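# Sort tested circuit boards into green or red totes

## Task

Testing is over: lift every circuit board out of its tester and drop it into the tote whose colour matches the light on that tester, green or red. Any board in the other colour's tote means failure, as does any tote that leaves its bench. Each lid is latched by a hook; push its small black tab downward to release the lid. The testers are loose, so each must stay upright on its own plate with its original orientation. The robot must not topple or finish leaning over; either one fails the job.

## Robot and tools

ROBOT. A Rainbow Robotics RB-Y1: a two-wheel drive base with two rear casters (0.66 m long, 0.58 m wide, front edge 0.10 m ahead of the wheel axle), a folding leg and torso, a head with head_camera, and two arms, each ending in a parallel gripper with a wrist camera (left_wrist_camera, right_wrist_camera) whose case sticks out sideways and can collide. With arms at their start pose the robot is up to 0.73 m wide. Each arm is rated for 3 kg.

FRAMES. All positions are in metres. The base frame sits on the floor between the drive wheels: x forward, y left, z up. chest, left_hand and right_hand are reported in it; a hand point is midway between its finger pads, the fingers point along the hand's -z and close along its x. Printed hand positions can be off, more when reaching far or carrying weight. base_odometry uses the base frame as it was at scene start, heading in rad (left positive, -3.142 to 3.142); it counts wheel rotation only, so slipping and contact-induced turning fool it. Camera calibration (K, distortion, T_world_to_cam mapping base frame to camera) is given per camera; expect small errors, larger for wrist cameras on an extended arm.

move. One action per call. Action keys: "base", "joints", optional "min_time_s", optional "contact_limits" (or contact_limits by itself). Non-action keys: "cameras" (list of head_camera, left_wrist_camera, right_wrist_camera or all; omitted/null/["all"] gives all, [] gives none) and "blocking" (true/omitted returns when everything is at rest; false returns within about 0.5 s while motion continues). A move with no action just reports state and images.
- base: one velocity command {"x_m_s", "turn_rad_s", "for_s"}, not a position. x_m_s is forward speed in m/s, 0.005 to 0.4 in either sign or 0 (negative reverses). turn_rad_s is left-positive rotation, 0.02 to 1.509 rad/s either sign or 0. for_s is duration, 0.1 to 5 s. Missing velocities are 0. No sideways motion. Acceleration 0.4 m/s² (turns 0.5 rad/s²), so the base coasts to a stop afterward; distance is roughly speed × for_s. If |x| + 0.27|turn| exceeds 0.4 both are scaled down. Tiny commands may barely move it.
- joints: a single dictionary covering every joint of both arms, torso and head, keyed by name; each value is an absolute target (radians, or metres for grippers), not an offset. Ranges: torso_squat_rad 0 to 1.2 (higher lowers chest); torso_shift_rad -0.3 to 0.6 (positive hips forward); torso_pitch_rad -0.2 to 1.4 (positive leans forward); torso_yaw_rad -1.5 to 1.5 (left positive; raise both arms sideways ≥0.2 rad first). Combined torso limits: squat+shift ≤ 1.52; squat−shift+pitch ≤ 1.57; shift+0.5pitch−0.4squat ≤ 0.7; shift+0.3pitch−0.5squat ≤ 0.39. Arms: shoulder_pitch ±2.356 (negative raises forward); left_shoulder_roll 0 to 3.141, right_shoulder_roll -3.141 to 0 (away from body); shoulder_yaw ±2.094; elbow -2.617 to 0.01 (negative bends); forearm_roll ±3.141; wrist_pitch -1.57 to 1.919; hand_roll ±2.705; gripper_m 0 to 0.1 (pad gap). Head: head_pan_rad ±0.523, head_tilt_rad -0.35 to 1.57 (positive looks down).
- min_time_s: 0.1 to 8 s, the shortest duration for arm, head and torso motions.
- contact_limits: per gripper (left_gripper_m, right_gripper_m) current cap in mA, 200 to 672.5; starts at 672.5 and persists.
An unknown key invalidates the call; an out-of-range value gets it refused. A refusal or an unplanned stop cancels the later move, wait and finished_scene calls in the same reply.

wait: {"seconds" 0 to 10, cameras}. Lets time pass, returns early when moves finish. stop: brakes all running motions. zoom_image: {camera, region [x0,y0,x1,y1]} in pixels of that camera's latest image, at most 504×504. finished_scene: {scene number, check}; the first call only records your check, the second, in a later reply, ends the scene irreversibly.

RESULTS. "move" reads done or the worst status. Per-motion words: done, moving, off_target (rested short, may still push), stopped, not_followed (arm-collision check blocked it; "joint command not followed"), contact_stop (torso only), time_out, limit_stop_at_<name> (body guard or built-in limit), torque_fault, limit_stop_at_motor_heat. A contact_stop or time_out halts that whole group (torso, left arm or right arm) and clears its targets. A base "done" only means the velocity was sent, shown as "(sent for a of b s)". on_its_own lists uncommanded behaviour. motor_effort gives wheel load in percent (peak in brackets); at rest above about 30 suggests pushing on something. Wrist force/torque are raw and offset. Joint torques, motor temperatures, wheel_motors_off also appear.

GRASPING. Command a gripper gap at least 0.005 m below the object's width; off_target then is normal.

AVOID. Arms hitting or pressing each other (can end the scene). Contact torque reaching joint load limits (10 s torque fault). Overheating from long holds or stretched arms (65 °C warning, 80 °C stop). Driving into furniture: the base doesn't stop, wheels may cut out, the robot may turn or tip if the upper body catches an edge. Heavy loads far forward tip the robot. Also avoid dropping boards, knocking testers over or off their plates, pushing totes off benches, slamming lids, and releasing moving parts. Loose objects may occasionally get nudged.

Each tool is called after "Emit:" in YAML: its name, and indented under it one key for each argument.

## Session

Emit:
move:

Scene clock: 0.00 s.
Joint torques (N m): no reading
Motor temperatures (°C): left_arm=[29 32 30 34 39 36 41] | right_arm=[35 33 28 33 45 37 36]
Wrist force (N): no reading
Wrist torque (N m): no reading
Wrist force, peak (N): no reading
base_odometry: x=+0.000 y=+0.000 heading=+0.000
base_status: not commanded
joint_positions: torso_squat_rad=+0.350 torso_shift_rad=+0.000 torso_pitch_rad=+0.000 torso_yaw_rad=+0.000 left_shoulder_pitch_rad=+0.027 left_shoulder_roll_rad=+0.018 left_shoulder_yaw_rad=-0.025 left_elbow_rad=-0.232 left_forearm_roll_rad=+0.014 left_wrist_pitch_rad=+0.031 left_hand_roll_rad=-0.041 left_gripper_m=+0.100 right_shoulder_pitch_rad=+0.035 right_shoulder_roll_rad=-0.046 right_shoulder_yaw_rad=+0.024 right_elbow_rad=-0.288 right_forearm_roll_rad=+0.041 right_wrist_pitch_rad=+0.022 right_hand_roll_rad=+0.009 right_gripper_m=+0.099 head_pan_rad=+0.000 head_tilt_rad=+0.400
joint_status: not commanded
wheel_motors_off: 0
motor_effort: left_wheel=-1 right_wheel=+3
chest: x=-0.2280 y=-0.0007 z=+1.2475 quat_wxyz=(+1.000, +0.000, +0.000, +0.000) (m; base frame)
left_hand: x=-0.1412 y=+0.2314 z=+0.5672 quat_wxyz=(+0.996, +0.009, -0.088, -0.022) (m; base frame)
right_hand: x=-0.1186 y=-0.2534 z=+0.5712 quat_wxyz=(+0.992, -0.025, -0.115, +0.034) (m; base frame)
pictures: head_camera, left_wrist_camera, right_wrist_camera

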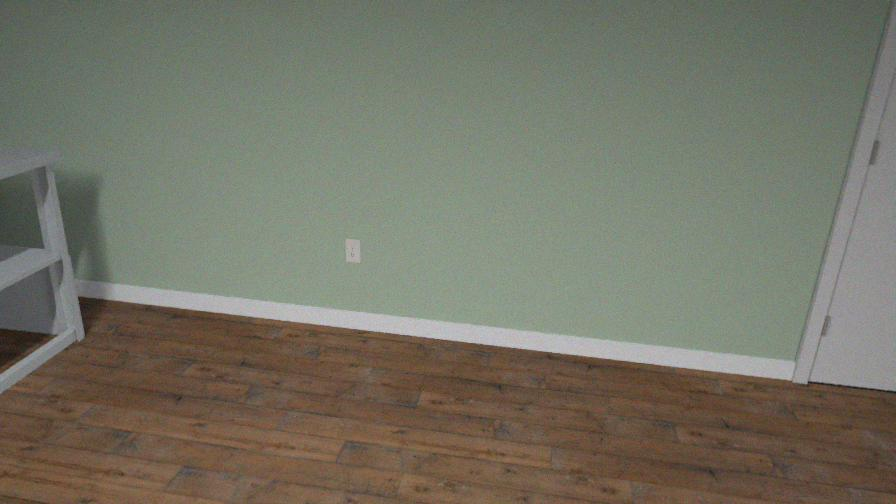

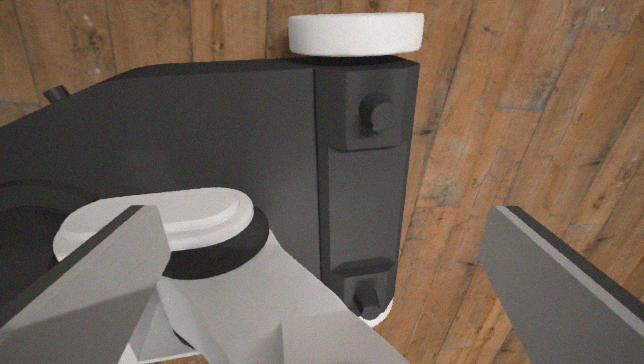

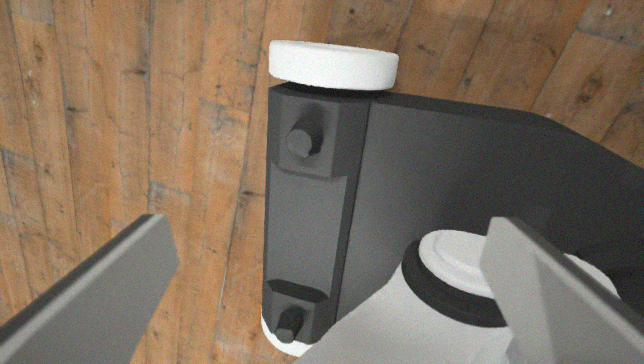

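Emit:
move:
  base: {"turn_rad_s":0.7,"for_s":1.2}
  cameras: ["head_camera"]

Emit:
move:
  base: {"turn_rad_s":0.7,"for_s":1.2}
  cameras: ["head_camera"]

Scene clock: 7.83 s.
Joint torques (N m): left_arm=[-2.23 0.53 -0.03 -0.77 0.21 -0.47 0.05] | right_arm=[-2.29 -0.94 -0.24 -1.22 -0.17 -0.62 -0.03]
Motor temperatures (°C): left_arm=[29 32 30 34 39 36 41] | right_arm=[35 33 28 33 45 37 36]
Wrist force (N): left_arm=[-2.7 -0.2 -9.6] | right_arm=[1.0 11.1 -12.5]
Wrist torque (N m): left_arm=[-0.01 -0.44 -0.20] | right_arm=[-0.09 0.78 0.52]
Wrist force, peak (N): left_arm=[-2.8 -0.1 -9.9] | right_arm=[0.4 11.4 -12.9]
move: done
base_odometry: x=+0.000 y=+0.000 heading=+0.720
base_status: done (sent for 1.2 of 1.2 s)
joint_positions: torso_squat_rad=+0.350 torso_shift_rad=+0.000 torso_pitch_rad=+0.000 torso_yaw_rad=+0.000 left_shoulder_pitch_rad=+0.027 left_shoulder_roll_rad=+0.018 left_shoulder_yaw_rad=-0.025 left_elbow_rad=-0.232 left_forearm_roll_rad=+0.014 left_wrist_pitch_rad=+0.031 left_hand_roll_rad=-0.041 left_gripper_m=+0.100 right_shoulder_pitch_rad=+0.035 right_shoulder_roll_rad=-0.046 right_shoulder_yaw_rad=+0.024 right_elbow_rad=-0.288 right_forearm_roll_rad=+0.041 right_wrist_pitch_rad=+0.022 right_hand_roll_rad=+0.009 right_gripper_m=+0.099 head_pan_rad=+0.000 head_tilt_rad=+0.400
joint_status: not commanded
wheel_motors_off: 0
motor_effort: left_wheel=+1(19) right_wheel=+4(28)
chest: x=-0.2280 y=-0.0008 z=+1.2475 quat_wxyz=(+1.000, +0.000, +0.000, +0.000) (m; base frame)
left_hand: x=-0.1412 y=+0.2314 z=+0.5672 quat_wxyz=(+0.996, +0.009, -0.088, -0.022) (m; base frame)
right_hand: x=-0.1186 y=-0.2534 z=+0.5712 quat_wxyz=(+0.992, -0.025, -0.115, +0.034) (m; base frame)
pictures: head_camera
camera_calibration:
head_camera: T_world_to_cam=[[0.00558791, -0.998764, 0.04939, -0.072922], [-0.352738, -0.0481846, -0.934481, 1.33893], [0.935705, -0.0121999, -0.352572, 0.642057], [0, 0, 0, 1]] pos_world=[-0.128076, -0.000482907, 1.48118]

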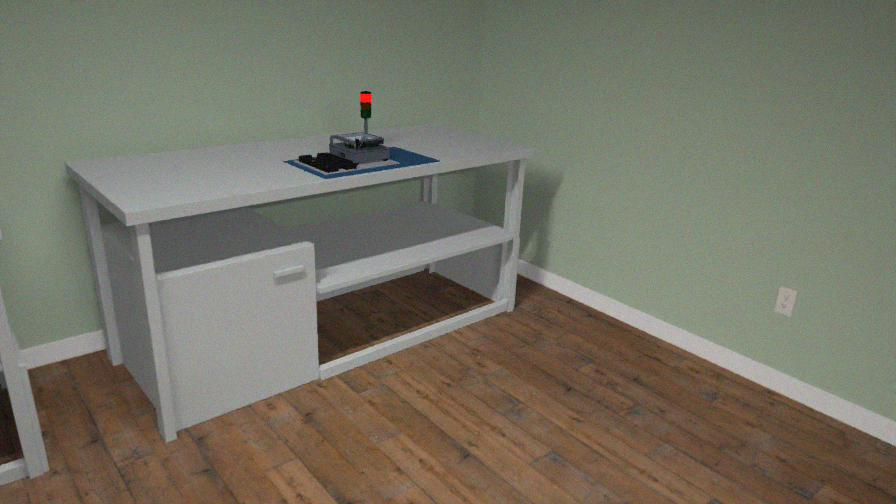

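Scene clock: 10.57 s.
Joint torques (N m): left_arm=[-1.9 0.69 0.12 -0.78 0.19 -0.37 0.13] | right_arm=[-2.47 -1.11 -0.59 -1.19 -0.24 -0.59 0.09]
Motor temperatures (°C): left_arm=[29 32 30 34 39 36 41] | right_arm=[35 33 28 33 45 37 36]
Wrist force (N): left_arm=[-2.8 -0.4 -9.7] | right_arm=[0.9 11.0 -12.6]
Wrist torque (N m): left_arm=[0.02 -0.47 -0.19] | right_arm=[-0.07 0.77 0.51]
Wrist force, peak (N): left_arm=[-3.0 -0.5 -9.8] | right_arm=[0.7 11.5 -12.7]
move: done
base_odometry: x=+0.000 y=+0.000 heading=+1.440
base_status: done (sent for 1.2 of 1.2 s)
joint_positions: torso_squat_rad=+0.350 torso_shift_rad=+0.000 torso_pitch_rad=+0.000 torso_yaw_rad=+0.000 left_shoulder_pitch_rad=+0.027 left_shoulder_roll_rad=+0.018 left_shoulder_yaw_rad=-0.025 left_elbow_rad=-0.232 left_forearm_roll_rad=+0.014 left_wrist_pitch_rad=+0.031 left_hand_roll_rad=-0.041 left_gripper_m=+0.100 right_shoulder_pitch_rad=+0.035 right_shoulder_roll_rad=-0.046 right_shoulder_yaw_rad=+0.024 right_elbow_rad=-0.288 right_forearm_roll_rad=+0.041 right_wrist_pitch_rad=+0.022 right_hand_roll_rad=+0.009 right_gripper_m=+0.099 head_pan_rad=+0.000 head_tilt_rad=+0.400
joint_status: not commanded
wheel_motors_off: 0
motor_effort: left_wheel=+1(14) right_wheel=+3(26)
chest: x=-0.2280 y=-0.0008 z=+1.2475 quat_wxyz=(+1.000, +0.000, +0.000, +0.000) (m; base frame)
left_hand: x=-0.1412 y=+0.2314 z=+0.5672 quat_wxyz=(+0.996, +0.009, -0.088, -0.022) (m; base frame)
right_hand: x=-0.1186 y=-0.2534 z=+0.5712 quat_wxyz=(+0.992, -0.025, -0.115, +0.034) (m; base frame)
pictures: head_camera
camera_calibration:
head_camera: T_world_to_cam=[[0.00558758, -0.998764, 0.0493905, -0.0729228], [-0.352738, -0.048185, -0.934481, 1.33893], [0.935705, -0.0122004, -0.352572, 0.642057], [0, 0, 0, 1]] pos_world=[-0.128076, -0.000482909, 1.48118]

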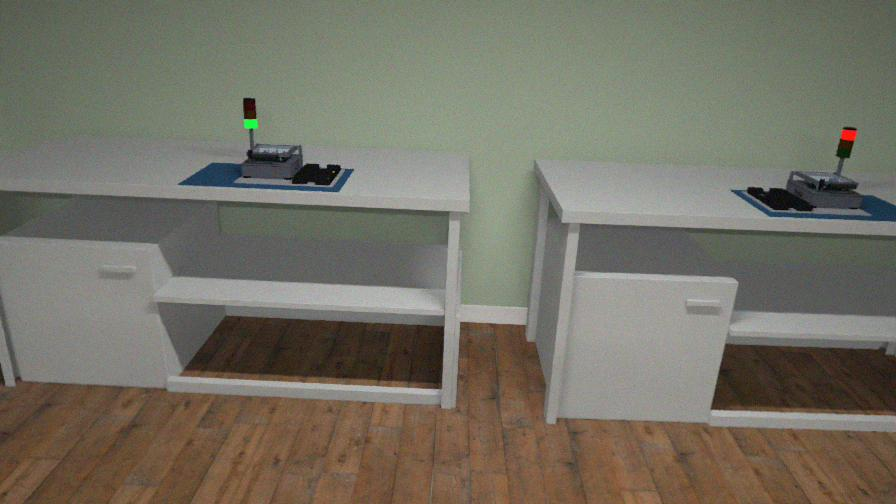

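Emit:
zoom_image:
  camera: "head_camera"
  region: [170, 90, 370, 200]

Emit:
zoom_image:
  camera: "head_camera"
  region: [716, 120, 896, 225]

Emit:
move:
  base: {"turn_rad_s":0.7,"for_s":1.5}
  cameras: ["head_camera"]

Emit:
move:
  base: {"turn_rad_s":0.7,"for_s":1.6}
  cameras: ["head_camera"]

Emit:
move:
  base: {"turn_rad_s":0.7,"for_s":1.6}
  cameras: ["head_camera"]

Scaled by 2.520 from the camera's 896x504 image, which has a finer 1280x720 frame.

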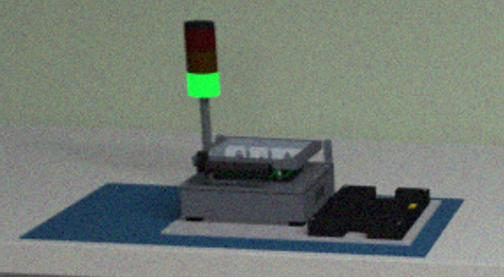

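Scaled by 2.800 from the camera's 896x504 image, which has a finer 1280x720 frame.

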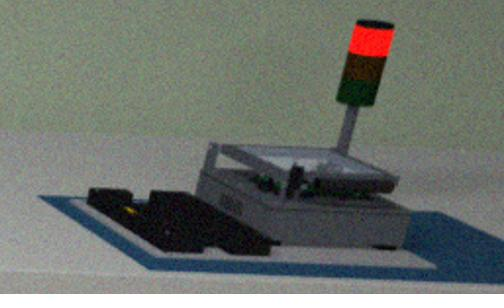

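Scene clock: 21.03 s.
Joint torques (N m): left_arm=[-2.08 0.98 0.12 -0.8 0.23 -0.41 0.11] | right_arm=[-2.22 -1.15 -0.28 -1.05 -0.1 -0.6 0.09]
Motor temperatures (°C): left_arm=[29 32 30 34 39 36 41] | right_arm=[35 33 28 33 45 37 36]
Wrist force (N): left_arm=[-2.7 -0.2 -9.8] | right_arm=[0.5 11.2 -12.8]
Wrist torque (N m): left_arm=[0.00 -0.45 -0.22] | right_arm=[-0.09 0.71 0.49]
Wrist force, peak (N): left_arm=[-2.9 -0.6 -9.9] | right_arm=[0.8 11.1 -13.1]
move: done
base_odometry: x=+0.000 y=+0.000 heading=+2.489
base_status: done (sent for 1.5 of 1.5 s)
joint_positions: torso_squat_rad=+0.350 torso_shift_rad=+0.000 torso_pitch_rad=+0.000 torso_yaw_rad=+0.000 left_shoulder_pitch_rad=+0.027 left_shoulder_roll_rad=+0.018 left_shoulder_yaw_rad=-0.025 left_elbow_rad=-0.232 left_forearm_roll_rad=+0.014 left_wrist_pitch_rad=+0.031 left_hand_roll_rad=-0.041 left_gripper_m=+0.100 right_shoulder_pitch_rad=+0.035 right_shoulder_roll_rad=-0.046 right_shoulder_yaw_rad=+0.024 right_elbow_rad=-0.288 right_forearm_roll_rad=+0.041 right_wrist_pitch_rad=+0.022 right_hand_roll_rad=+0.009 right_gripper_m=+0.099 head_pan_rad=+0.000 head_tilt_rad=+0.400
joint_status: not commanded
wheel_motors_off: 0
motor_effort: left_wheel=+2(15) right_wheel=+3(28)
chest: x=-0.2280 y=-0.0008 z=+1.2475 quat_wxyz=(+1.000, +0.000, +0.000, +0.000) (m; base frame)
left_hand: x=-0.1412 y=+0.2314 z=+0.5672 quat_wxyz=(+0.996, +0.009, -0.088, -0.022) (m; base frame)
right_hand: x=-0.1186 y=-0.2534 z=+0.5712 quat_wxyz=(+0.992, -0.025, -0.115, +0.034) (m; base frame)
pictures: head_camera
camera_calibration:
head_camera: T_world_to_cam=[[0.00558694, -0.998763, 0.049417, -0.0729377], [-0.352728, -0.0482096, -0.934483, 1.33893], [0.935709, -0.0122099, -0.352561, 0.642055], [0, 0, 0, 1]] pos_world=[-0.128089, -0.00045849, 1.48118]

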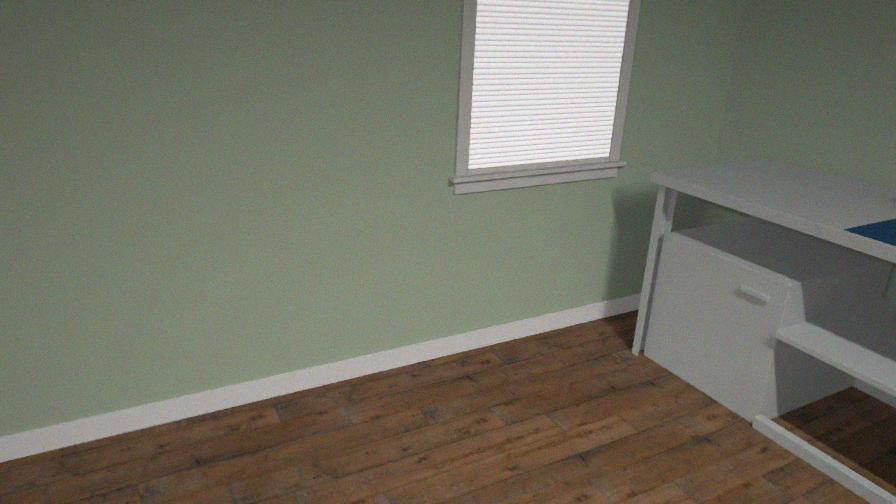

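Scene clock: 24.37 s.
Joint torques (N m): left_arm=[-2.06 0.71 0.07 -0.83 0.16 -0.47 0.03] | right_arm=[-2.19 -1.08 -0.67 -1.17 -0.19 -0.53 0.04]
Motor temperatures (°C): left_arm=[29 32 30 34 39 36 41] | right_arm=[35 33 28 33 45 37 36]
Wrist force (N): left_arm=[-2.6 -0.3 -9.6] | right_arm=[0.7 11.1 -12.7]
Wrist torque (N m): left_arm=[0.00 -0.45 -0.21] | right_arm=[-0.09 0.76 0.51]
Wrist force, peak (N): left_arm=[-2.8 -0.2 -10.0] | right_arm=[1.0 11.5 -12.9]
move: done
base_odometry: x=+0.000 y=+0.000 heading=-2.674
base_status: done (sent for 1.6 of 1.6 s)
joint_positions: torso_squat_rad=+0.350 torso_shift_rad=+0.000 torso_pitch_rad=+0.000 torso_yaw_rad=+0.000 left_shoulder_pitch_rad=+0.027 left_shoulder_roll_rad=+0.018 left_shoulder_yaw_rad=-0.025 left_elbow_rad=-0.232 left_forearm_roll_rad=+0.014 left_wrist_pitch_rad=+0.031 left_hand_roll_rad=-0.041 left_gripper_m=+0.100 right_shoulder_pitch_rad=+0.035 right_shoulder_roll_rad=-0.046 right_shoulder_yaw_rad=+0.024 right_elbow_rad=-0.288 right_forearm_roll_rad=+0.041 right_wrist_pitch_rad=+0.022 right_hand_roll_rad=+0.009 right_gripper_m=+0.099 head_pan_rad=+0.000 head_tilt_rad=+0.400
joint_status: not commanded
wheel_motors_off: 0
motor_effort: left_wheel=+3(14) right_wheel=+3(28)
chest: x=-0.2280 y=-0.0008 z=+1.2475 quat_wxyz=(+1.000, +0.000, +0.000, +0.000) (m; base frame)
left_hand: x=-0.1412 y=+0.2314 z=+0.5672 quat_wxyz=(+0.996, +0.009, -0.088, -0.022) (m; base frame)
right_hand: x=-0.1186 y=-0.2534 z=+0.5712 quat_wxyz=(+0.992, -0.025, -0.115, +0.034) (m; base frame)
pictures: head_camera
camera_calibration:
head_camera: T_world_to_cam=[[0.00558642, -0.998763, 0.049411, -0.0729355], [-0.352725, -0.048204, -0.934484, 1.33894], [0.93571, -0.0122081, -0.352558, 0.642054], [0, 0, 0, 1]] pos_world=[-0.128092, -0.000464991, 1.48118]

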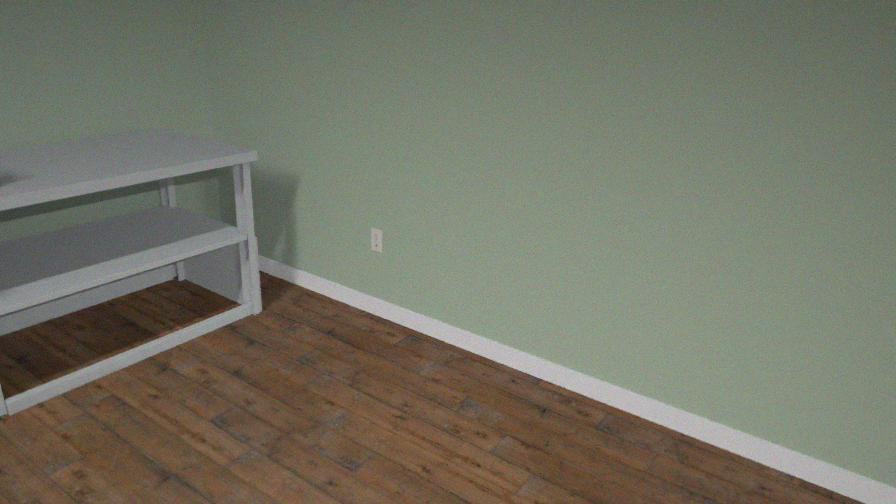

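Scene clock: 27.70 s.
Joint torques (N m): left_arm=[-2.03 0.52 0.36 -0.8 0.18 -0.45 0.07] | right_arm=[-2.38 -0.9 -0.6 -1.33 -0.14 -0.56 0.1]
Motor temperatures (°C): left_arm=[29 32 30 34 39 36 41] | right_arm=[35 33 28 33 45 37 36]
Wrist force (N): left_arm=[-2.7 -0.1 -9.7] | right_arm=[0.8 11.2 -12.4]
Wrist torque (N m): left_arm=[-0.03 -0.44 -0.20] | right_arm=[-0.10 0.76 0.50]
Wrist force, peak (N): left_arm=[-2.8 -0.3 -10.0] | right_arm=[0.8 11.2 -12.9]
move: done
base_odometry: x=+0.000 y=+0.000 heading=-1.555
base_status: done (sent for 1.6 of 1.6 s)
joint_positions: torso_squat_rad=+0.350 torso_shift_rad=+0.000 torso_pitch_rad=+0.000 torso_yaw_rad=+0.000 left_shoulder_pitch_rad=+0.027 left_shoulder_roll_rad=+0.018 left_shoulder_yaw_rad=-0.025 left_elbow_rad=-0.232 left_forearm_roll_rad=+0.014 left_wrist_pitch_rad=+0.031 left_hand_roll_rad=-0.041 left_gripper_m=+0.100 right_shoulder_pitch_rad=+0.035 right_shoulder_roll_rad=-0.046 right_shoulder_yaw_rad=+0.024 right_elbow_rad=-0.288 right_forearm_roll_rad=+0.041 right_wrist_pitch_rad=+0.022 right_hand_roll_rad=+0.009 right_gripper_m=+0.099 head_pan_rad=+0.000 head_tilt_rad=+0.400
joint_status: not commanded
wheel_motors_off: 0
motor_effort: left_wheel=+2(14) right_wheel=+4(26)
chest: x=-0.2280 y=-0.0008 z=+1.2475 quat_wxyz=(+1.000, +0.000, +0.000, +0.000) (m; base frame)
left_hand: x=-0.1412 y=+0.2314 z=+0.5672 quat_wxyz=(+0.996, +0.009, -0.088, -0.022) (m; base frame)
right_hand: x=-0.1186 y=-0.2534 z=+0.5712 quat_wxyz=(+0.992, -0.025, -0.115, +0.034) (m; base frame)
pictures: head_camera
camera_calibration:
head_camera: T_world_to_cam=[[0.00558582, -0.998763, 0.0494125, -0.072936], [-0.352724, -0.0482051, -0.934485, 1.33894], [0.935711, -0.0122091, -0.352557, 0.642054], [0, 0, 0, 1]] pos_world=[-0.128094, -0.000463246, 1.48118]

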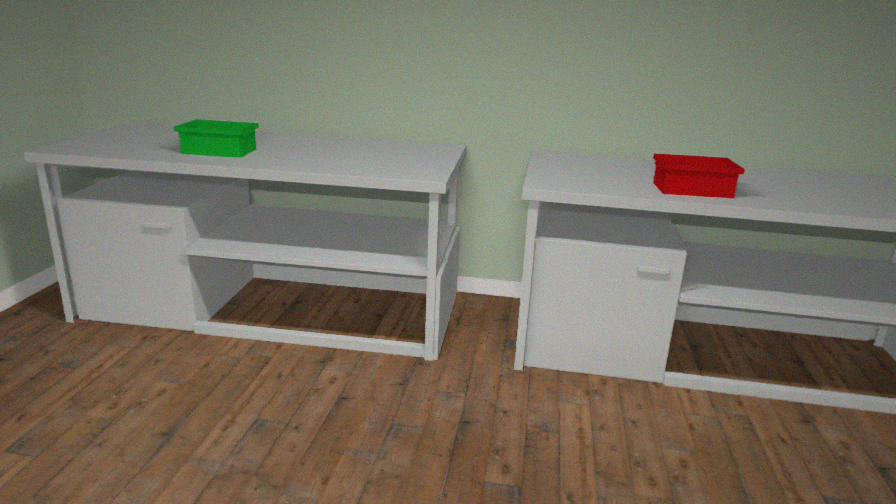

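Emit:
move:
  base: {"turn_rad_s":-1.2,"for_s":2.45}
  cameras: []

Emit:
move:
  base: {"x_m_s":0.4,"for_s":3.5}
  joints: {"head_tilt_rad":0.6}
  cameras: ["head_camera"]

Emit:
move:
  base: {"turn_rad_s":-0.3,"for_s":0.9}
  cameras: ["head_camera"]

Scene clock: 54.97 s.
Joint torques (N m): left_arm=[-1.95 0.74 0.04 -0.84 0.19 -0.44 0.12] | right_arm=[-2.28 -1.24 -0.6 -1.21 -0.07 -0.52 0]
Motor temperatures (°C): left_arm=[29 32 30 34 39 36 41] | right_arm=[35 33 28 33 45 37 36]
Wrist force (N): left_arm=[-2.8 -0.5 -9.5] | right_arm=[0.8 11.2 -12.6]
Wrist torque (N m): left_arm=[0.00 -0.48 -0.21] | right_arm=[-0.10 0.76 0.50]
Wrist force, peak (N): left_arm=[-2.7 -0.3 -10.0] | right_arm=[0.6 11.5 -12.8]
move: done
base_odometry: x=+0.000 y=+0.000 heading=+1.769
base_status: done (sent for 2.47 of 2.47 s)
joint_positions: torso_squat_rad=+0.350 torso_shift_rad=+0.000 torso_pitch_rad=+0.000 torso_yaw_rad=+0.000 left_shoulder_pitch_rad=+0.027 left_shoulder_roll_rad=+0.018 left_shoulder_yaw_rad=-0.025 left_elbow_rad=-0.232 left_forearm_roll_rad=+0.014 left_wrist_pitch_rad=+0.031 left_hand_roll_rad=-0.041 left_gripper_m=+0.100 right_shoulder_pitch_rad=+0.035 right_shoulder_roll_rad=-0.046 right_shoulder_yaw_rad=+0.024 right_elbow_rad=-0.288 right_forearm_roll_rad=+0.041 right_wrist_pitch_rad=+0.022 right_hand_roll_rad=+0.009 right_gripper_m=+0.099 head_pan_rad=+0.000 head_tilt_rad=+0.400
joint_status: not commanded
wheel_motors_off: 0
motor_effort: left_wheel=+3(32) right_wheel=+1(27)
chest: x=-0.2281 y=-0.0007 z=+1.2475 quat_wxyz=(+1.000, +0.000, +0.000, +0.000) (m; base frame)
left_hand: x=-0.1412 y=+0.2314 z=+0.5672 quat_wxyz=(+0.996, +0.009, -0.088, -0.022) (m; base frame)
right_hand: x=-0.1186 y=-0.2534 z=+0.5712 quat_wxyz=(+0.992, -0.025, -0.115, +0.034) (m; base frame)
pictures: none
No camera images: "cameras" was empty.

Scene clock: 60.00 s.
Joint torques (N m): left_arm=[-1.51 0.79 0.04 -0.95 0.14 -0.43 0.11] | right_arm=[-2.01 -1 -0.45 -1.24 -0.15 -0.58 -0.05]
Motor temperatures (°C): left_arm=[29 32 30 34 39 36 41] | right_arm=[35 33 28 33 45 37 36]
Wrist force (N): left_arm=[-2.6 -0.4 -9.6] | right_arm=[0.8 11.3 -12.5]
Wrist torque (N m): left_arm=[0.00 -0.44 -0.21] | right_arm=[-0.13 0.74 0.49]
Wrist force, peak (N): left_arm=[-2.8 -0.4 -10.0] | right_arm=[1.0 11.3 -13.1]
move: done
base_odometry: x=-0.275 y=+1.373 heading=+1.769
base_status: done (sent for 3.5 of 3.5 s)
joint_positions: torso_squat_rad=+0.350 torso_shift_rad=+0.000 torso_pitch_rad=+0.000 torso_yaw_rad=+0.000 left_shoulder_pitch_rad=+0.026 left_shoulder_roll_rad=+0.018 left_shoulder_yaw_rad=-0.025 left_elbow_rad=-0.232 left_forearm_roll_rad=+0.014 left_wrist_pitch_rad=+0.031 left_hand_roll_rad=-0.041 left_gripper_m=+0.100 right_shoulder_pitch_rad=+0.035 right_shoulder_roll_rad=-0.046 right_shoulder_yaw_rad=+0.024 right_elbow_rad=-0.288 right_forearm_roll_rad=+0.041 right_wrist_pitch_rad=+0.022 right_hand_roll_rad=+0.009 right_gripper_m=+0.099 head_pan_rad=+0.000 head_tilt_rad=+0.600
joint_status: all done
wheel_motors_off: 0
motor_effort: left_wheel=-3(29) right_wheel=+2(33)
chest: x=-0.2280 y=-0.0007 z=+1.2475 quat_wxyz=(+1.000, +0.000, +0.000, +0.000) (m; base frame)
left_hand: x=-0.1412 y=+0.2314 z=+0.5672 quat_wxyz=(+0.996, +0.009, -0.088, -0.022) (m; base frame)
right_hand: x=-0.1186 y=-0.2534 z=+0.5712 quat_wxyz=(+0.992, -0.025, -0.115, +0.034) (m; base frame)
pictures: head_camera
camera_calibration:
head_camera: T_world_to_cam=[[0.0154821, -0.99876, 0.047316, -0.0678377], [-0.53139, -0.0483044, -0.845749, 1.17371], [0.846986, -0.0120493, -0.531479, 0.882736], [0, 0, 0, 1]] pos_world=[-0.122919, -0.000422026, 1.46503]

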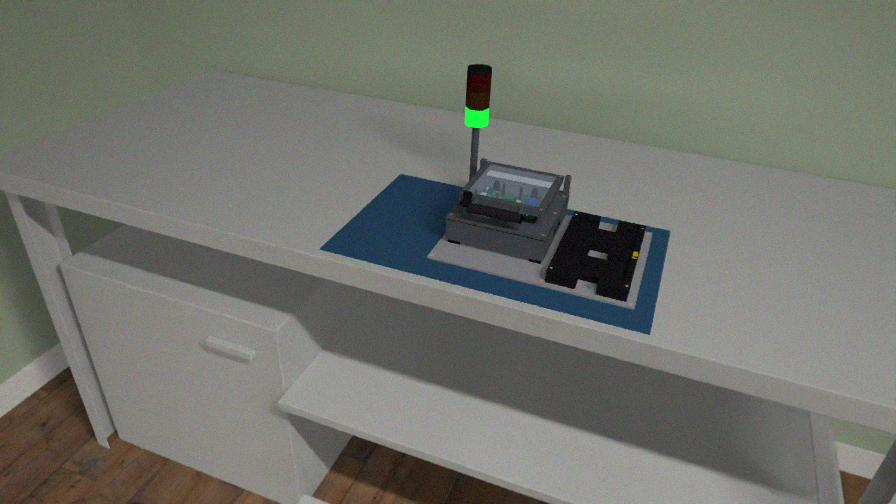

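Scene clock: 61.83 s.
Joint torques (N m): left_arm=[-1.62 0.49 -0.12 -0.91 0.13 -0.43 0.13] | right_arm=[-2.04 -1.11 -0.51 -1.19 -0.19 -0.63 -0.05]
Motor temperatures (°C): left_arm=[29 32 30 34 39 36 41] | right_arm=[35 33 28 33 45 37 36]
Wrist force (N): left_arm=[-2.7 -0.4 -9.5] | right_arm=[0.8 11.2 -12.7]
Wrist torque (N m): left_arm=[0.00 -0.45 -0.21] | right_arm=[-0.09 0.76 0.51]
Wrist force, peak (N): left_arm=[-2.8 -0.6 -9.9] | right_arm=[0.7 11.2 -12.9]
move: done
base_odometry: x=-0.275 y=+1.373 heading=+1.499
base_status: done (sent for 0.9 of 0.9 s)
joint_positions: torso_squat_rad=+0.350 torso_shift_rad=+0.000 torso_pitch_rad=+0.000 torso_yaw_rad=+0.000 left_shoulder_pitch_rad=+0.027 left_shoulder_roll_rad=+0.018 left_shoulder_yaw_rad=-0.025 left_elbow_rad=-0.232 left_forearm_roll_rad=+0.014 left_wrist_pitch_rad=+0.031 left_hand_roll_rad=-0.041 left_gripper_m=+0.100 right_shoulder_pitch_rad=+0.035 right_shoulder_roll_rad=-0.046 right_shoulder_yaw_rad=+0.024 right_elbow_rad=-0.288 right_forearm_roll_rad=+0.041 right_wrist_pitch_rad=+0.022 right_hand_roll_rad=+0.009 right_gripper_m=+0.099 head_pan_rad=+0.000 head_tilt_rad=+0.600
joint_status: not commanded
wheel_motors_off: 0
motor_effort: left_wheel=+1(29) right_wheel=-1(30)
chest: x=-0.2280 y=-0.0007 z=+1.2475 quat_wxyz=(+1.000, +0.000, +0.000, +0.000) (m; base frame)
left_hand: x=-0.1412 y=+0.2314 z=+0.5672 quat_wxyz=(+0.996, +0.009, -0.088, -0.022) (m; base frame)
right_hand: x=-0.1186 y=-0.2534 z=+0.5712 quat_wxyz=(+0.992, -0.025, -0.115, +0.034) (m; base frame)
pictures: head_camera
camera_calibration:
head_camera: T_world_to_cam=[[0.0154828, -0.998759, 0.0473294, -0.0678471], [-0.531393, -0.0483161, -0.845746, 1.1737], [0.846984, -0.012056, -0.531482, 0.882736], [0, 0, 0, 1]] pos_world=[-0.122915, -0.00041184, 1.46503]

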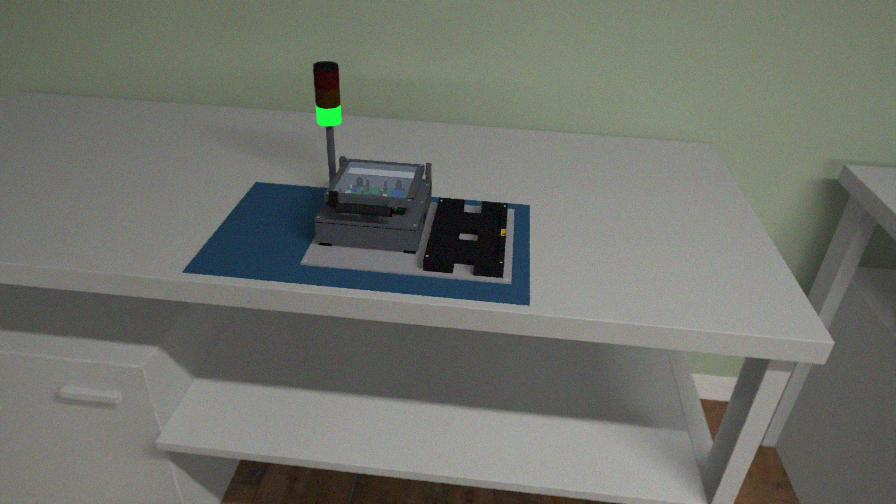

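Emit:
zoom_image:
  camera: "head_camera"
  region: [290, 140, 530, 290]

Scaled by 2.100 from the camera's 896x504 image, which has a finer 1280x720 frame.

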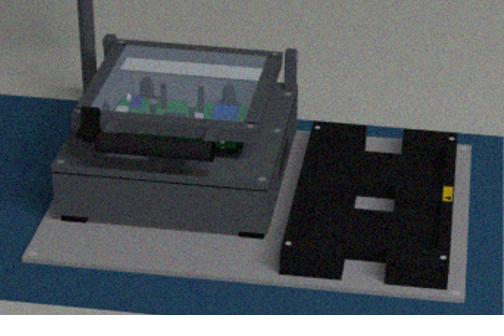

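Emit:
move:
  base: {"x_m_s":0.3,"for_s":1.33}
  joints: {"head_tilt_rad":0.8,"torso_pitch_rad":0.3}
  cameras: ["head_camera"]

Emit:
zoom_image:
  camera: "head_camera"
  region: [200, 60, 500, 360]

Scene clock: 78.80 s.
Joint torques (N m): left_arm=[6.13 0.6 0.07 2.15 0.12 0.12 0.09] | right_arm=[5.94 -1.05 -0.67 1.73 -0.23 -0.03 0.05]
Motor temperatures (°C): left_arm=[29 32 30 34 39 36 41] | right_arm=[35 33 28 33 45 37 36]
Wrist force (N): left_arm=[-1.0 -0.4 -9.5] | right_arm=[2.6 11.3 -12.9]
Wrist torque (N m): left_arm=[0.01 -0.36 -0.22] | right_arm=[-0.10 0.87 0.51]
Wrist force, peak (N): left_arm=[-2.8 -0.3 -10.0] | right_arm=[3.3 11.2 -12.9]
move: done
base_odometry: x=-0.246 y=+1.772 heading=+1.498
base_status: done (sent for 1.33 of 1.33 s)
joint_positions: torso_squat_rad=+0.350 torso_shift_rad=+0.000 torso_pitch_rad=+0.300 torso_yaw_rad=+0.000 left_shoulder_pitch_rad=+0.027 left_shoulder_roll_rad=+0.018 left_shoulder_yaw_rad=-0.025 left_elbow_rad=-0.232 left_forearm_roll_rad=+0.014 left_wrist_pitch_rad=+0.031 left_hand_roll_rad=-0.041 left_gripper_m=+0.100 right_shoulder_pitch_rad=+0.035 right_shoulder_roll_rad=-0.046 right_shoulder_yaw_rad=+0.024 right_elbow_rad=-0.288 right_forearm_roll_rad=+0.041 right_wrist_pitch_rad=+0.022 right_hand_roll_rad=+0.009 right_gripper_m=+0.099 head_pan_rad=+0.000 head_tilt_rad=+0.800
joint_status: all done
wheel_motors_off: 0
motor_effort: left_wheel=-5(33) right_wheel=+2(33)
chest: x=-0.1365 y=-0.0007 z=+1.2337 quat_wxyz=(+0.989, +0.000, +0.149, +0.000) (m; base frame)
left_hand: x=-0.2547 y=+0.2314 z=+0.5582 quat_wxyz=(+0.998, +0.006, +0.062, -0.023) (m; base frame)
right_hand: x=-0.2320 y=-0.2534 z=+0.5553 quat_wxyz=(+0.999, -0.019, +0.034, +0.038) (m; base frame)
pictures: head_camera
camera_calibration:
head_camera: T_world_to_cam=[[0.0366459, -0.998749, 0.0340104, -0.0486752], [-0.871804, -0.0485868, -0.48744, 0.701073], [0.488482, -0.0117877, -0.872494, 1.20393], [0, 0, 0, 1]] pos_world=[0.0248854, -0.000359897, 1.3938]

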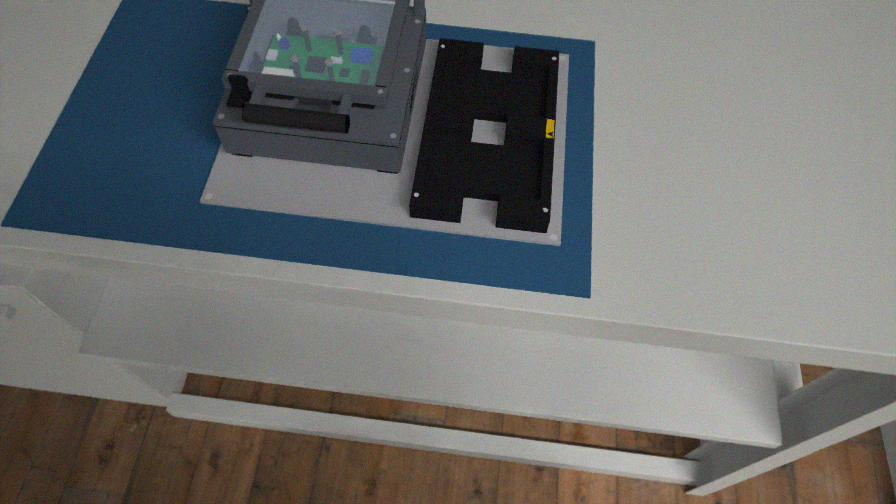

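Scaled by 1.680 from the camera's 896x504 image, which has a finer 1280x720 frame.

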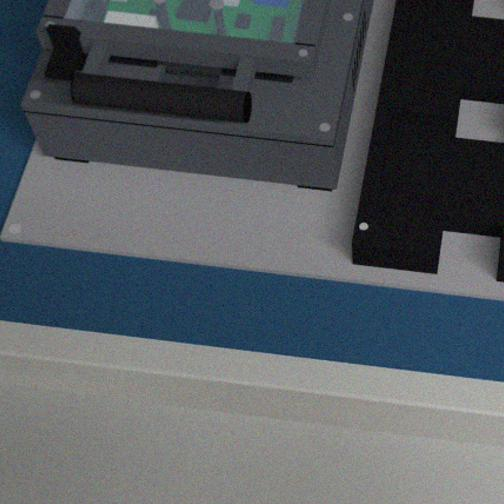

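Emit:
move:
  joints: {"head_tilt_rad":0.55,"head_pan_rad":0.15}
  cameras: ["head_camera"]

Emit:
zoom_image:
  camera: "head_camera"
  region: [280, 120, 540, 350]

Scene clock: 86.17 s.
Joint torques (N m): left_arm=[5.81 0.59 0.01 2.16 0.18 0.13 0.11] | right_arm=[5.94 -1.02 -0.75 1.73 -0.29 -0.04 -0.08]
Motor temperatures (°C): left_arm=[29 32 30 34 38 36 41] | right_arm=[35 33 28 33 45 37 36]
Wrist force (N): left_arm=[-0.9 -0.4 -9.6] | right_arm=[2.9 10.9 -12.8]
Wrist torque (N m): left_arm=[0.01 -0.34 -0.23] | right_arm=[-0.06 0.89 0.52]
Wrist force, peak (N): left_arm=[-1.1 0.1 -9.9] | right_arm=[2.6 11.2 -13.0]
move: done
base_odometry: x=-0.246 y=+1.772 heading=+1.498
base_status: not commanded
joint_positions: torso_squat_rad=+0.350 torso_shift_rad=+0.000 torso_pitch_rad=+0.300 torso_yaw_rad=+0.000 left_shoulder_pitch_rad=+0.027 left_shoulder_roll_rad=+0.018 left_shoulder_yaw_rad=-0.025 left_elbow_rad=-0.232 left_forearm_roll_rad=+0.014 left_wrist_pitch_rad=+0.031 left_hand_roll_rad=-0.041 left_gripper_m=+0.100 right_shoulder_pitch_rad=+0.035 right_shoulder_roll_rad=-0.046 right_shoulder_yaw_rad=+0.024 right_elbow_rad=-0.288 right_forearm_roll_rad=+0.041 right_wrist_pitch_rad=+0.022 right_hand_roll_rad=+0.009 right_gripper_m=+0.099 head_pan_rad=+0.150 head_tilt_rad=+0.550
joint_status: all done
wheel_motors_off: 0
motor_effort: left_wheel=-5(6) right_wheel=+1(3)
chest: x=-0.1365 y=-0.0007 z=+1.2337 quat_wxyz=(+0.989, +0.000, +0.149, +0.000) (m; base frame)
left_hand: x=-0.2547 y=+0.2314 z=+0.5582 quat_wxyz=(+0.998, +0.006, +0.062, -0.023) (m; base frame)
right_hand: x=-0.2320 y=-0.2534 z=+0.5553 quat_wxyz=(+0.999, -0.019, +0.034, +0.038) (m; base frame)
pictures: head_camera
camera_calibration:
head_camera: T_world_to_cam=[[0.169266, -0.985568, -0.00203755, 0.00994099], [-0.711914, -0.120837, -0.691792, 0.999843], [0.681562, 0.118547, -0.722094, 1.00162], [0, 0, 0, 1]] pos_world=[0.0274505, 0.0118757, 1.41497]

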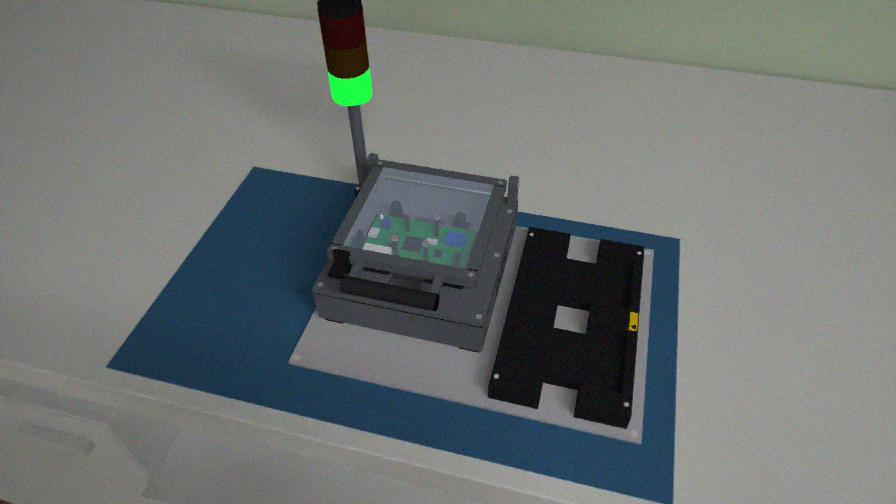

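Scaled by 1.938 from the camera's 896x504 image, which has a finer 1280x720 frame.

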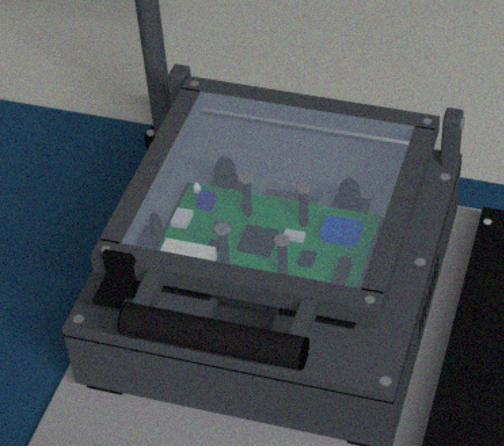

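Emit:
move:
  base: {"x_m_s":-0.25,"for_s":1.0}
  joints: {"torso_squat_rad":0.0,"left_elbow_rad":-2.2,"right_elbow_rad":-2.2,"head_tilt_rad":0.75,"head_pan_rad":0}
  cameras: []

Emit:
move:
  base: {"turn_rad_s":0.4,"for_s":0.87}
  joints: {"left_shoulder_pitch_rad":-1.09,"right_shoulder_pitch_rad":-1.09,"left_elbow_rad":-1.5,"right_elbow_rad":-1.5,"left_wrist_pitch_rad":1.9,"right_wrist_pitch_rad":1.9,"left_forearm_roll_rad":0,"right_forearm_roll_rad":0,"left_hand_roll_rad":0,"right_hand_roll_rad":0,"left_shoulder_yaw_rad":0,"right_shoulder_yaw_rad":0,"left_shoulder_roll_rad":0.05,"right_shoulder_roll_rad":-0.05}
  cameras: []

Emit:
move:
  base: {"x_m_s":0.27,"for_s":1.3}
  cameras: []

Emit:
move:
  base: {"turn_rad_s":-0.4,"for_s":0.9}

Scene clock: 168.90 s.
Joint torques (N m): left_arm=[-4.99 0.36 0.16 -9.14 0.24 -1.61 -0.02] | right_arm=[-4.84 0.12 -0.71 -9.05 -0.04 -1.72 0.08]
Motor temperatures (°C): left_arm=[29 32 30 33 38 35 41] | right_arm=[35 33 28 33 45 37 36]
Wrist force (N): left_arm=[-8.2 -0.7 -2.2] | right_arm=[-3.5 11.1 -5.2]
Wrist torque (N m): left_arm=[0.11 -0.83 -0.18] | right_arm=[-0.16 0.57 0.45]
Wrist force, peak (N): left_arm=[-4.8 0.0 -9.6] | right_arm=[2.7 11.4 -13.1]
move: done
base_odometry: x=-0.264 y=+1.523 heading=+1.499
base_status: done (sent for 1 of 1 s)
joint_positions: torso_squat_rad=+0.000 torso_shift_rad=+0.000 torso_pitch_rad=+0.300 torso_yaw_rad=+0.000 left_shoulder_pitch_rad=+0.026 left_shoulder_roll_rad=+0.018 left_shoulder_yaw_rad=-0.025 left_elbow_rad=-2.200 left_forearm_roll_rad=+0.014 left_wrist_pitch_rad=+0.031 left_hand_roll_rad=-0.041 left_gripper_m=+0.100 right_shoulder_pitch_rad=+0.035 right_shoulder_roll_rad=-0.046 right_shoulder_yaw_rad=+0.024 right_elbow_rad=-2.200 right_forearm_roll_rad=+0.041 right_wrist_pitch_rad=+0.021 right_hand_roll_rad=+0.009 right_gripper_m=+0.099 head_pan_rad=+0.000 head_tilt_rad=+0.750
joint_status: all done
wheel_motors_off: 0
motor_effort: left_wheel=+0(24) right_wheel=-4(21)
chest: x=-0.1366 y=-0.0007 z=+1.2761 quat_wxyz=(+0.989, +0.000, +0.149, +0.000) (m; base frame)
left_hand: x=+0.3038 y=+0.2124 z=+1.1907 quat_wxyz=(+0.604, +0.006, -0.797, -0.019) (m; base frame)
right_hand: x=+0.3018 y=-0.2162 z=+1.1890 quat_wxyz=(+0.603, -0.021, -0.797, +0.038) (m; base frame)
pictures: none
No camera images: "cameras" was empty.

Scene clock: 170.93 s.
Joint torques (N m): left_arm=[-18.57 3.55 2.03 -6.78 -0.03 -0.9 0.26] | right_arm=[-18.68 -2.62 -2.29 -6.96 0.15 -1.09 -0.22]
Motor temperatures (°C): left_arm=[29 32 30 33 38 35 41] | right_arm=[35 33 28 33 45 37 36]
Wrist force (N): left_arm=[-3.8 -0.8 -9.5] | right_arm=[0.3 11.4 -12.2]
Wrist torque (N m): left_arm=[0.04 -0.60 -0.25] | right_arm=[-0.10 0.75 0.52]
Wrist force, peak (N): left_arm=[-3.9 -0.8 -9.7] | right_arm=[0.1 11.6 -12.8]
move: done
base_odometry: x=-0.264 y=+1.522 heading=+1.845
base_status: done (sent for 0.87 of 0.87 s)
joint_positions: torso_squat_rad=+0.000 torso_shift_rad=+0.000 torso_pitch_rad=+0.300 torso_yaw_rad=+0.000 left_shoulder_pitch_rad=-1.090 left_shoulder_roll_rad=+0.050 left_shoulder_yaw_rad=+0.000 left_elbow_rad=-1.500 left_forearm_roll_rad=+0.000 left_wrist_pitch_rad=+1.900 left_hand_roll_rad=+0.000 left_gripper_m=+0.100 right_shoulder_pitch_rad=-1.091 right_shoulder_roll_rad=-0.050 right_shoulder_yaw_rad=+0.000 right_elbow_rad=-1.500 right_forearm_roll_rad=+0.000 right_wrist_pitch_rad=+1.900 right_hand_roll_rad=+0.000 right_gripper_m=+0.099 head_pan_rad=+0.000 head_tilt_rad=+0.750
joint_status: all done
wheel_motors_off: 0
motor_effort: left_wheel=+0(26) right_wheel=+1(24)
chest: x=-0.1366 y=-0.0008 z=+1.2761 quat_wxyz=(+0.989, +0.000, +0.149, +0.000) (m; base frame)
left_hand: x=+0.3738 y=+0.0927 z=+1.0815 quat_wxyz=(+0.971, +0.030, -0.169, -0.164) (m; base frame)
right_hand: x=+0.3739 y=-0.0939 z=+1.0816 quat_wxyz=(+0.971, -0.029, -0.169, +0.164) (m; base frame)
pictures: none
No camera images: "cameras" was empty.

Scene clock: 173.23 s.
Joint torques (N m): left_arm=[-18.5 3.44 2.06 -6.92 -0.02 -0.84 0.28] | right_arm=[-19.08 -2.81 -2.35 -7.14 0.06 -0.8 -0.25]
Motor temperatures (°C): left_arm=[29 32 30 34 38 35 41] | right_arm=[35 33 28 33 45 37 36]
Wrist force (N): left_arm=[-4.0 -0.8 -9.6] | right_arm=[0.3 11.2 -12.4]
Wrist torque (N m): left_arm=[0.04 -0.59 -0.25] | right_arm=[-0.08 0.77 0.51]
Wrist force, peak (N): left_arm=[-3.8 -0.9 -9.9] | right_arm=[0.2 11.7 -12.6]
move: done
base_odometry: x=-0.359 y=+1.860 heading=+1.845
base_status: done (sent for 1.3 of 1.3 s)
joint_positions: torso_squat_rad=+0.000 torso_shift_rad=+0.000 torso_pitch_rad=+0.300 torso_yaw_rad=+0.000 left_shoulder_pitch_rad=-1.090 left_shoulder_roll_rad=+0.050 left_shoulder_yaw_rad=+0.000 left_elbow_rad=-1.500 left_forearm_roll_rad=+0.000 left_wrist_pitch_rad=+1.900 left_hand_roll_rad=+0.000 left_gripper_m=+0.100 right_shoulder_pitch_rad=-1.090 right_shoulder_roll_rad=-0.050 right_shoulder_yaw_rad=+0.000 right_elbow_rad=-1.500 right_forearm_roll_rad=+0.000 right_wrist_pitch_rad=+1.900 right_hand_roll_rad=+0.000 right_gripper_m=+0.099 head_pan_rad=+0.000 head_tilt_rad=+0.750
joint_status: not commanded
wheel_motors_off: 0
motor_effort: left_wheel=-1(27) right_wheel=-3(30)
chest: x=-0.1366 y=-0.0008 z=+1.2761 quat_wxyz=(+0.989, +0.000, +0.149, +0.000) (m; base frame)
left_hand: x=+0.3738 y=+0.0927 z=+1.0815 quat_wxyz=(+0.971, +0.030, -0.169, -0.164) (m; base frame)
right_hand: x=+0.3739 y=-0.0940 z=+1.0814 quat_wxyz=(+0.971, -0.029, -0.169, +0.164) (m; base frame)
pictures: none
No camera images: "cameras" was empty.

Scene clock: 175.23 s.
Joint torques (N m): left_arm=[-18.53 3.44 1.78 -6.87 0.01 -0.78 0.35] | right_arm=[-19.08 -2.87 -2.23 -7.15 0.12 -0.84 -0.23]
Motor temperatures (°C): left_arm=[29 32 30 34 38 35 41] | right_arm=[35 33 28 33 45 37 36]
Wrist force (N): left_arm=[-3.4 -0.6 -9.6] | right_arm=[0.5 11.3 -12.2]
Wrist torque (N m): left_arm=[0.02 -0.54 -0.24] | right_arm=[-0.09 0.78 0.51]
Wrist force, peak (N): left_arm=[-3.9 -0.5 -9.8] | right_arm=[0.2 11.6 -12.8]
move: done
base_odometry: x=-0.359 y=+1.860 heading=+1.486
base_status: done (sent for 0.9 of 0.9 s)
joint_positions: torso_squat_rad=+0.000 torso_shift_rad=+0.000 torso_pitch_rad=+0.300 torso_yaw_rad=+0.000 left_shoulder_pitch_rad=-1.090 left_shoulder_roll_rad=+0.050 left_shoulder_yaw_rad=+0.000 left_elbow_rad=-1.500 left_forearm_roll_rad=+0.000 left_wrist_pitch_rad=+1.900 left_hand_roll_rad=+0.000 left_gripper_m=+0.100 right_shoulder_pitch_rad=-1.090 right_shoulder_roll_rad=-0.050 right_shoulder_yaw_rad=+0.000 right_elbow_rad=-1.500 right_forearm_roll_rad=+0.000 right_wrist_pitch_rad=+1.900 right_hand_roll_rad=+0.000 right_gripper_m=+0.099 head_pan_rad=+0.000 head_tilt_rad=+0.750
joint_status: not commanded
wheel_motors_off: 0
motor_effort: left_wheel=+2(22) right_wheel=-1(26)
chest: x=-0.1366 y=-0.0008 z=+1.2761 quat_wxyz=(+0.989, +0.000, +0.149, +0.000) (m; base frame)
left_hand: x=+0.3738 y=+0.0927 z=+1.0815 quat_wxyz=(+0.971, +0.030, -0.169, -0.164) (m; base frame)
right_hand: x=+0.3739 y=-0.0940 z=+1.0814 quat_wxyz=(+0.971, -0.029, -0.169, +0.164) (m; base frame)
pictures: head_camera, left_wrist_camera, right_wrist_camera
camera_calibration:
head_camera: T_world_to_cam=[[0.0348555, -0.998752, 0.0357656, -0.0528444], [-0.846258, -0.0485331, -0.530558, 0.786078], [0.531631, -0.0117741, -0.846894, 1.20609], [0, 0, 0, 1]] pos_world=[0.025873, -0.000427112, 1.44038]
left_wrist_camera: T_world_to_cam=[[0.898056, -0.314322, 0.307729, -0.64073], [-0.416799, -0.831683, 0.366855, -0.129576], [0.140622, -0.457717, -0.877907, 1.00831], [0, 0, 0, 1]] pos_world=[0.379614, 0.152358, 1.12991]
right_wrist_camera: T_world_to_cam=[[-0.889423, -0.309063, -0.33676, 0.670168], [-0.417004, 0.850357, 0.320938, -0.0780367], [0.187176, 0.42588, -0.885207, 0.999031], [0, 0, 0, 1]] pos_world=[0.376527, -0.151984, 1.13508]

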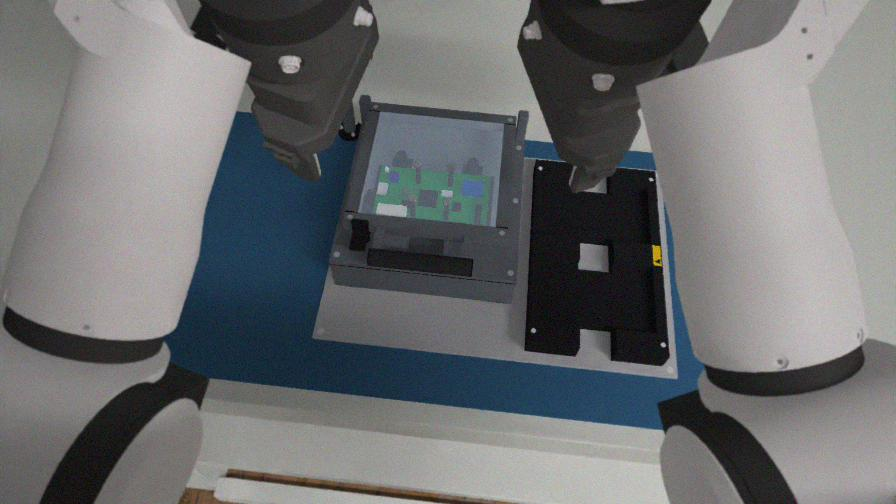

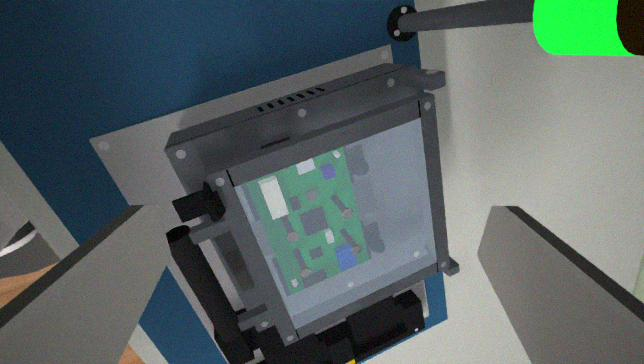

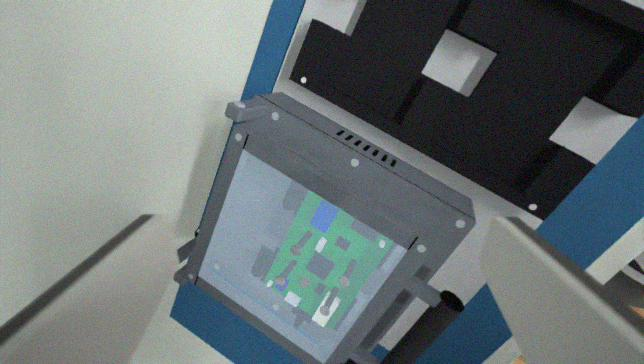

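Emit:
zoom_image:
  camera: "left_wrist_camera"
  region: [130, 150, 330, 364]

Emit:
zoom_image:
  camera: "head_camera"
  region: [310, 80, 550, 310]

Scaled by 2.355 from the camera's 644x364 image, which has a finer 920x520 frame.

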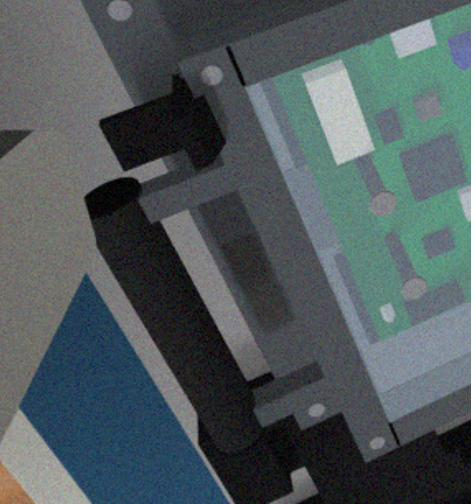

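Scaled by 2.100 from the camera's 896x504 image, which has a finer 1280x720 frame.

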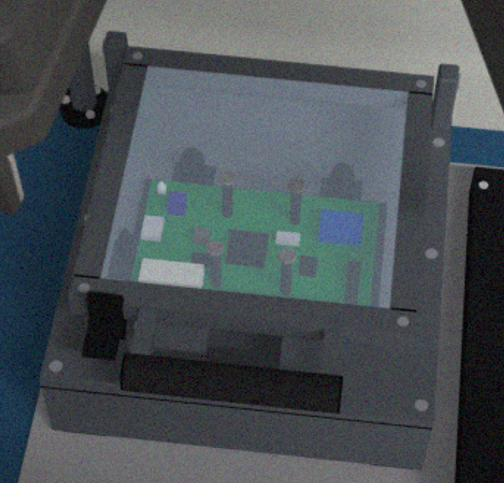

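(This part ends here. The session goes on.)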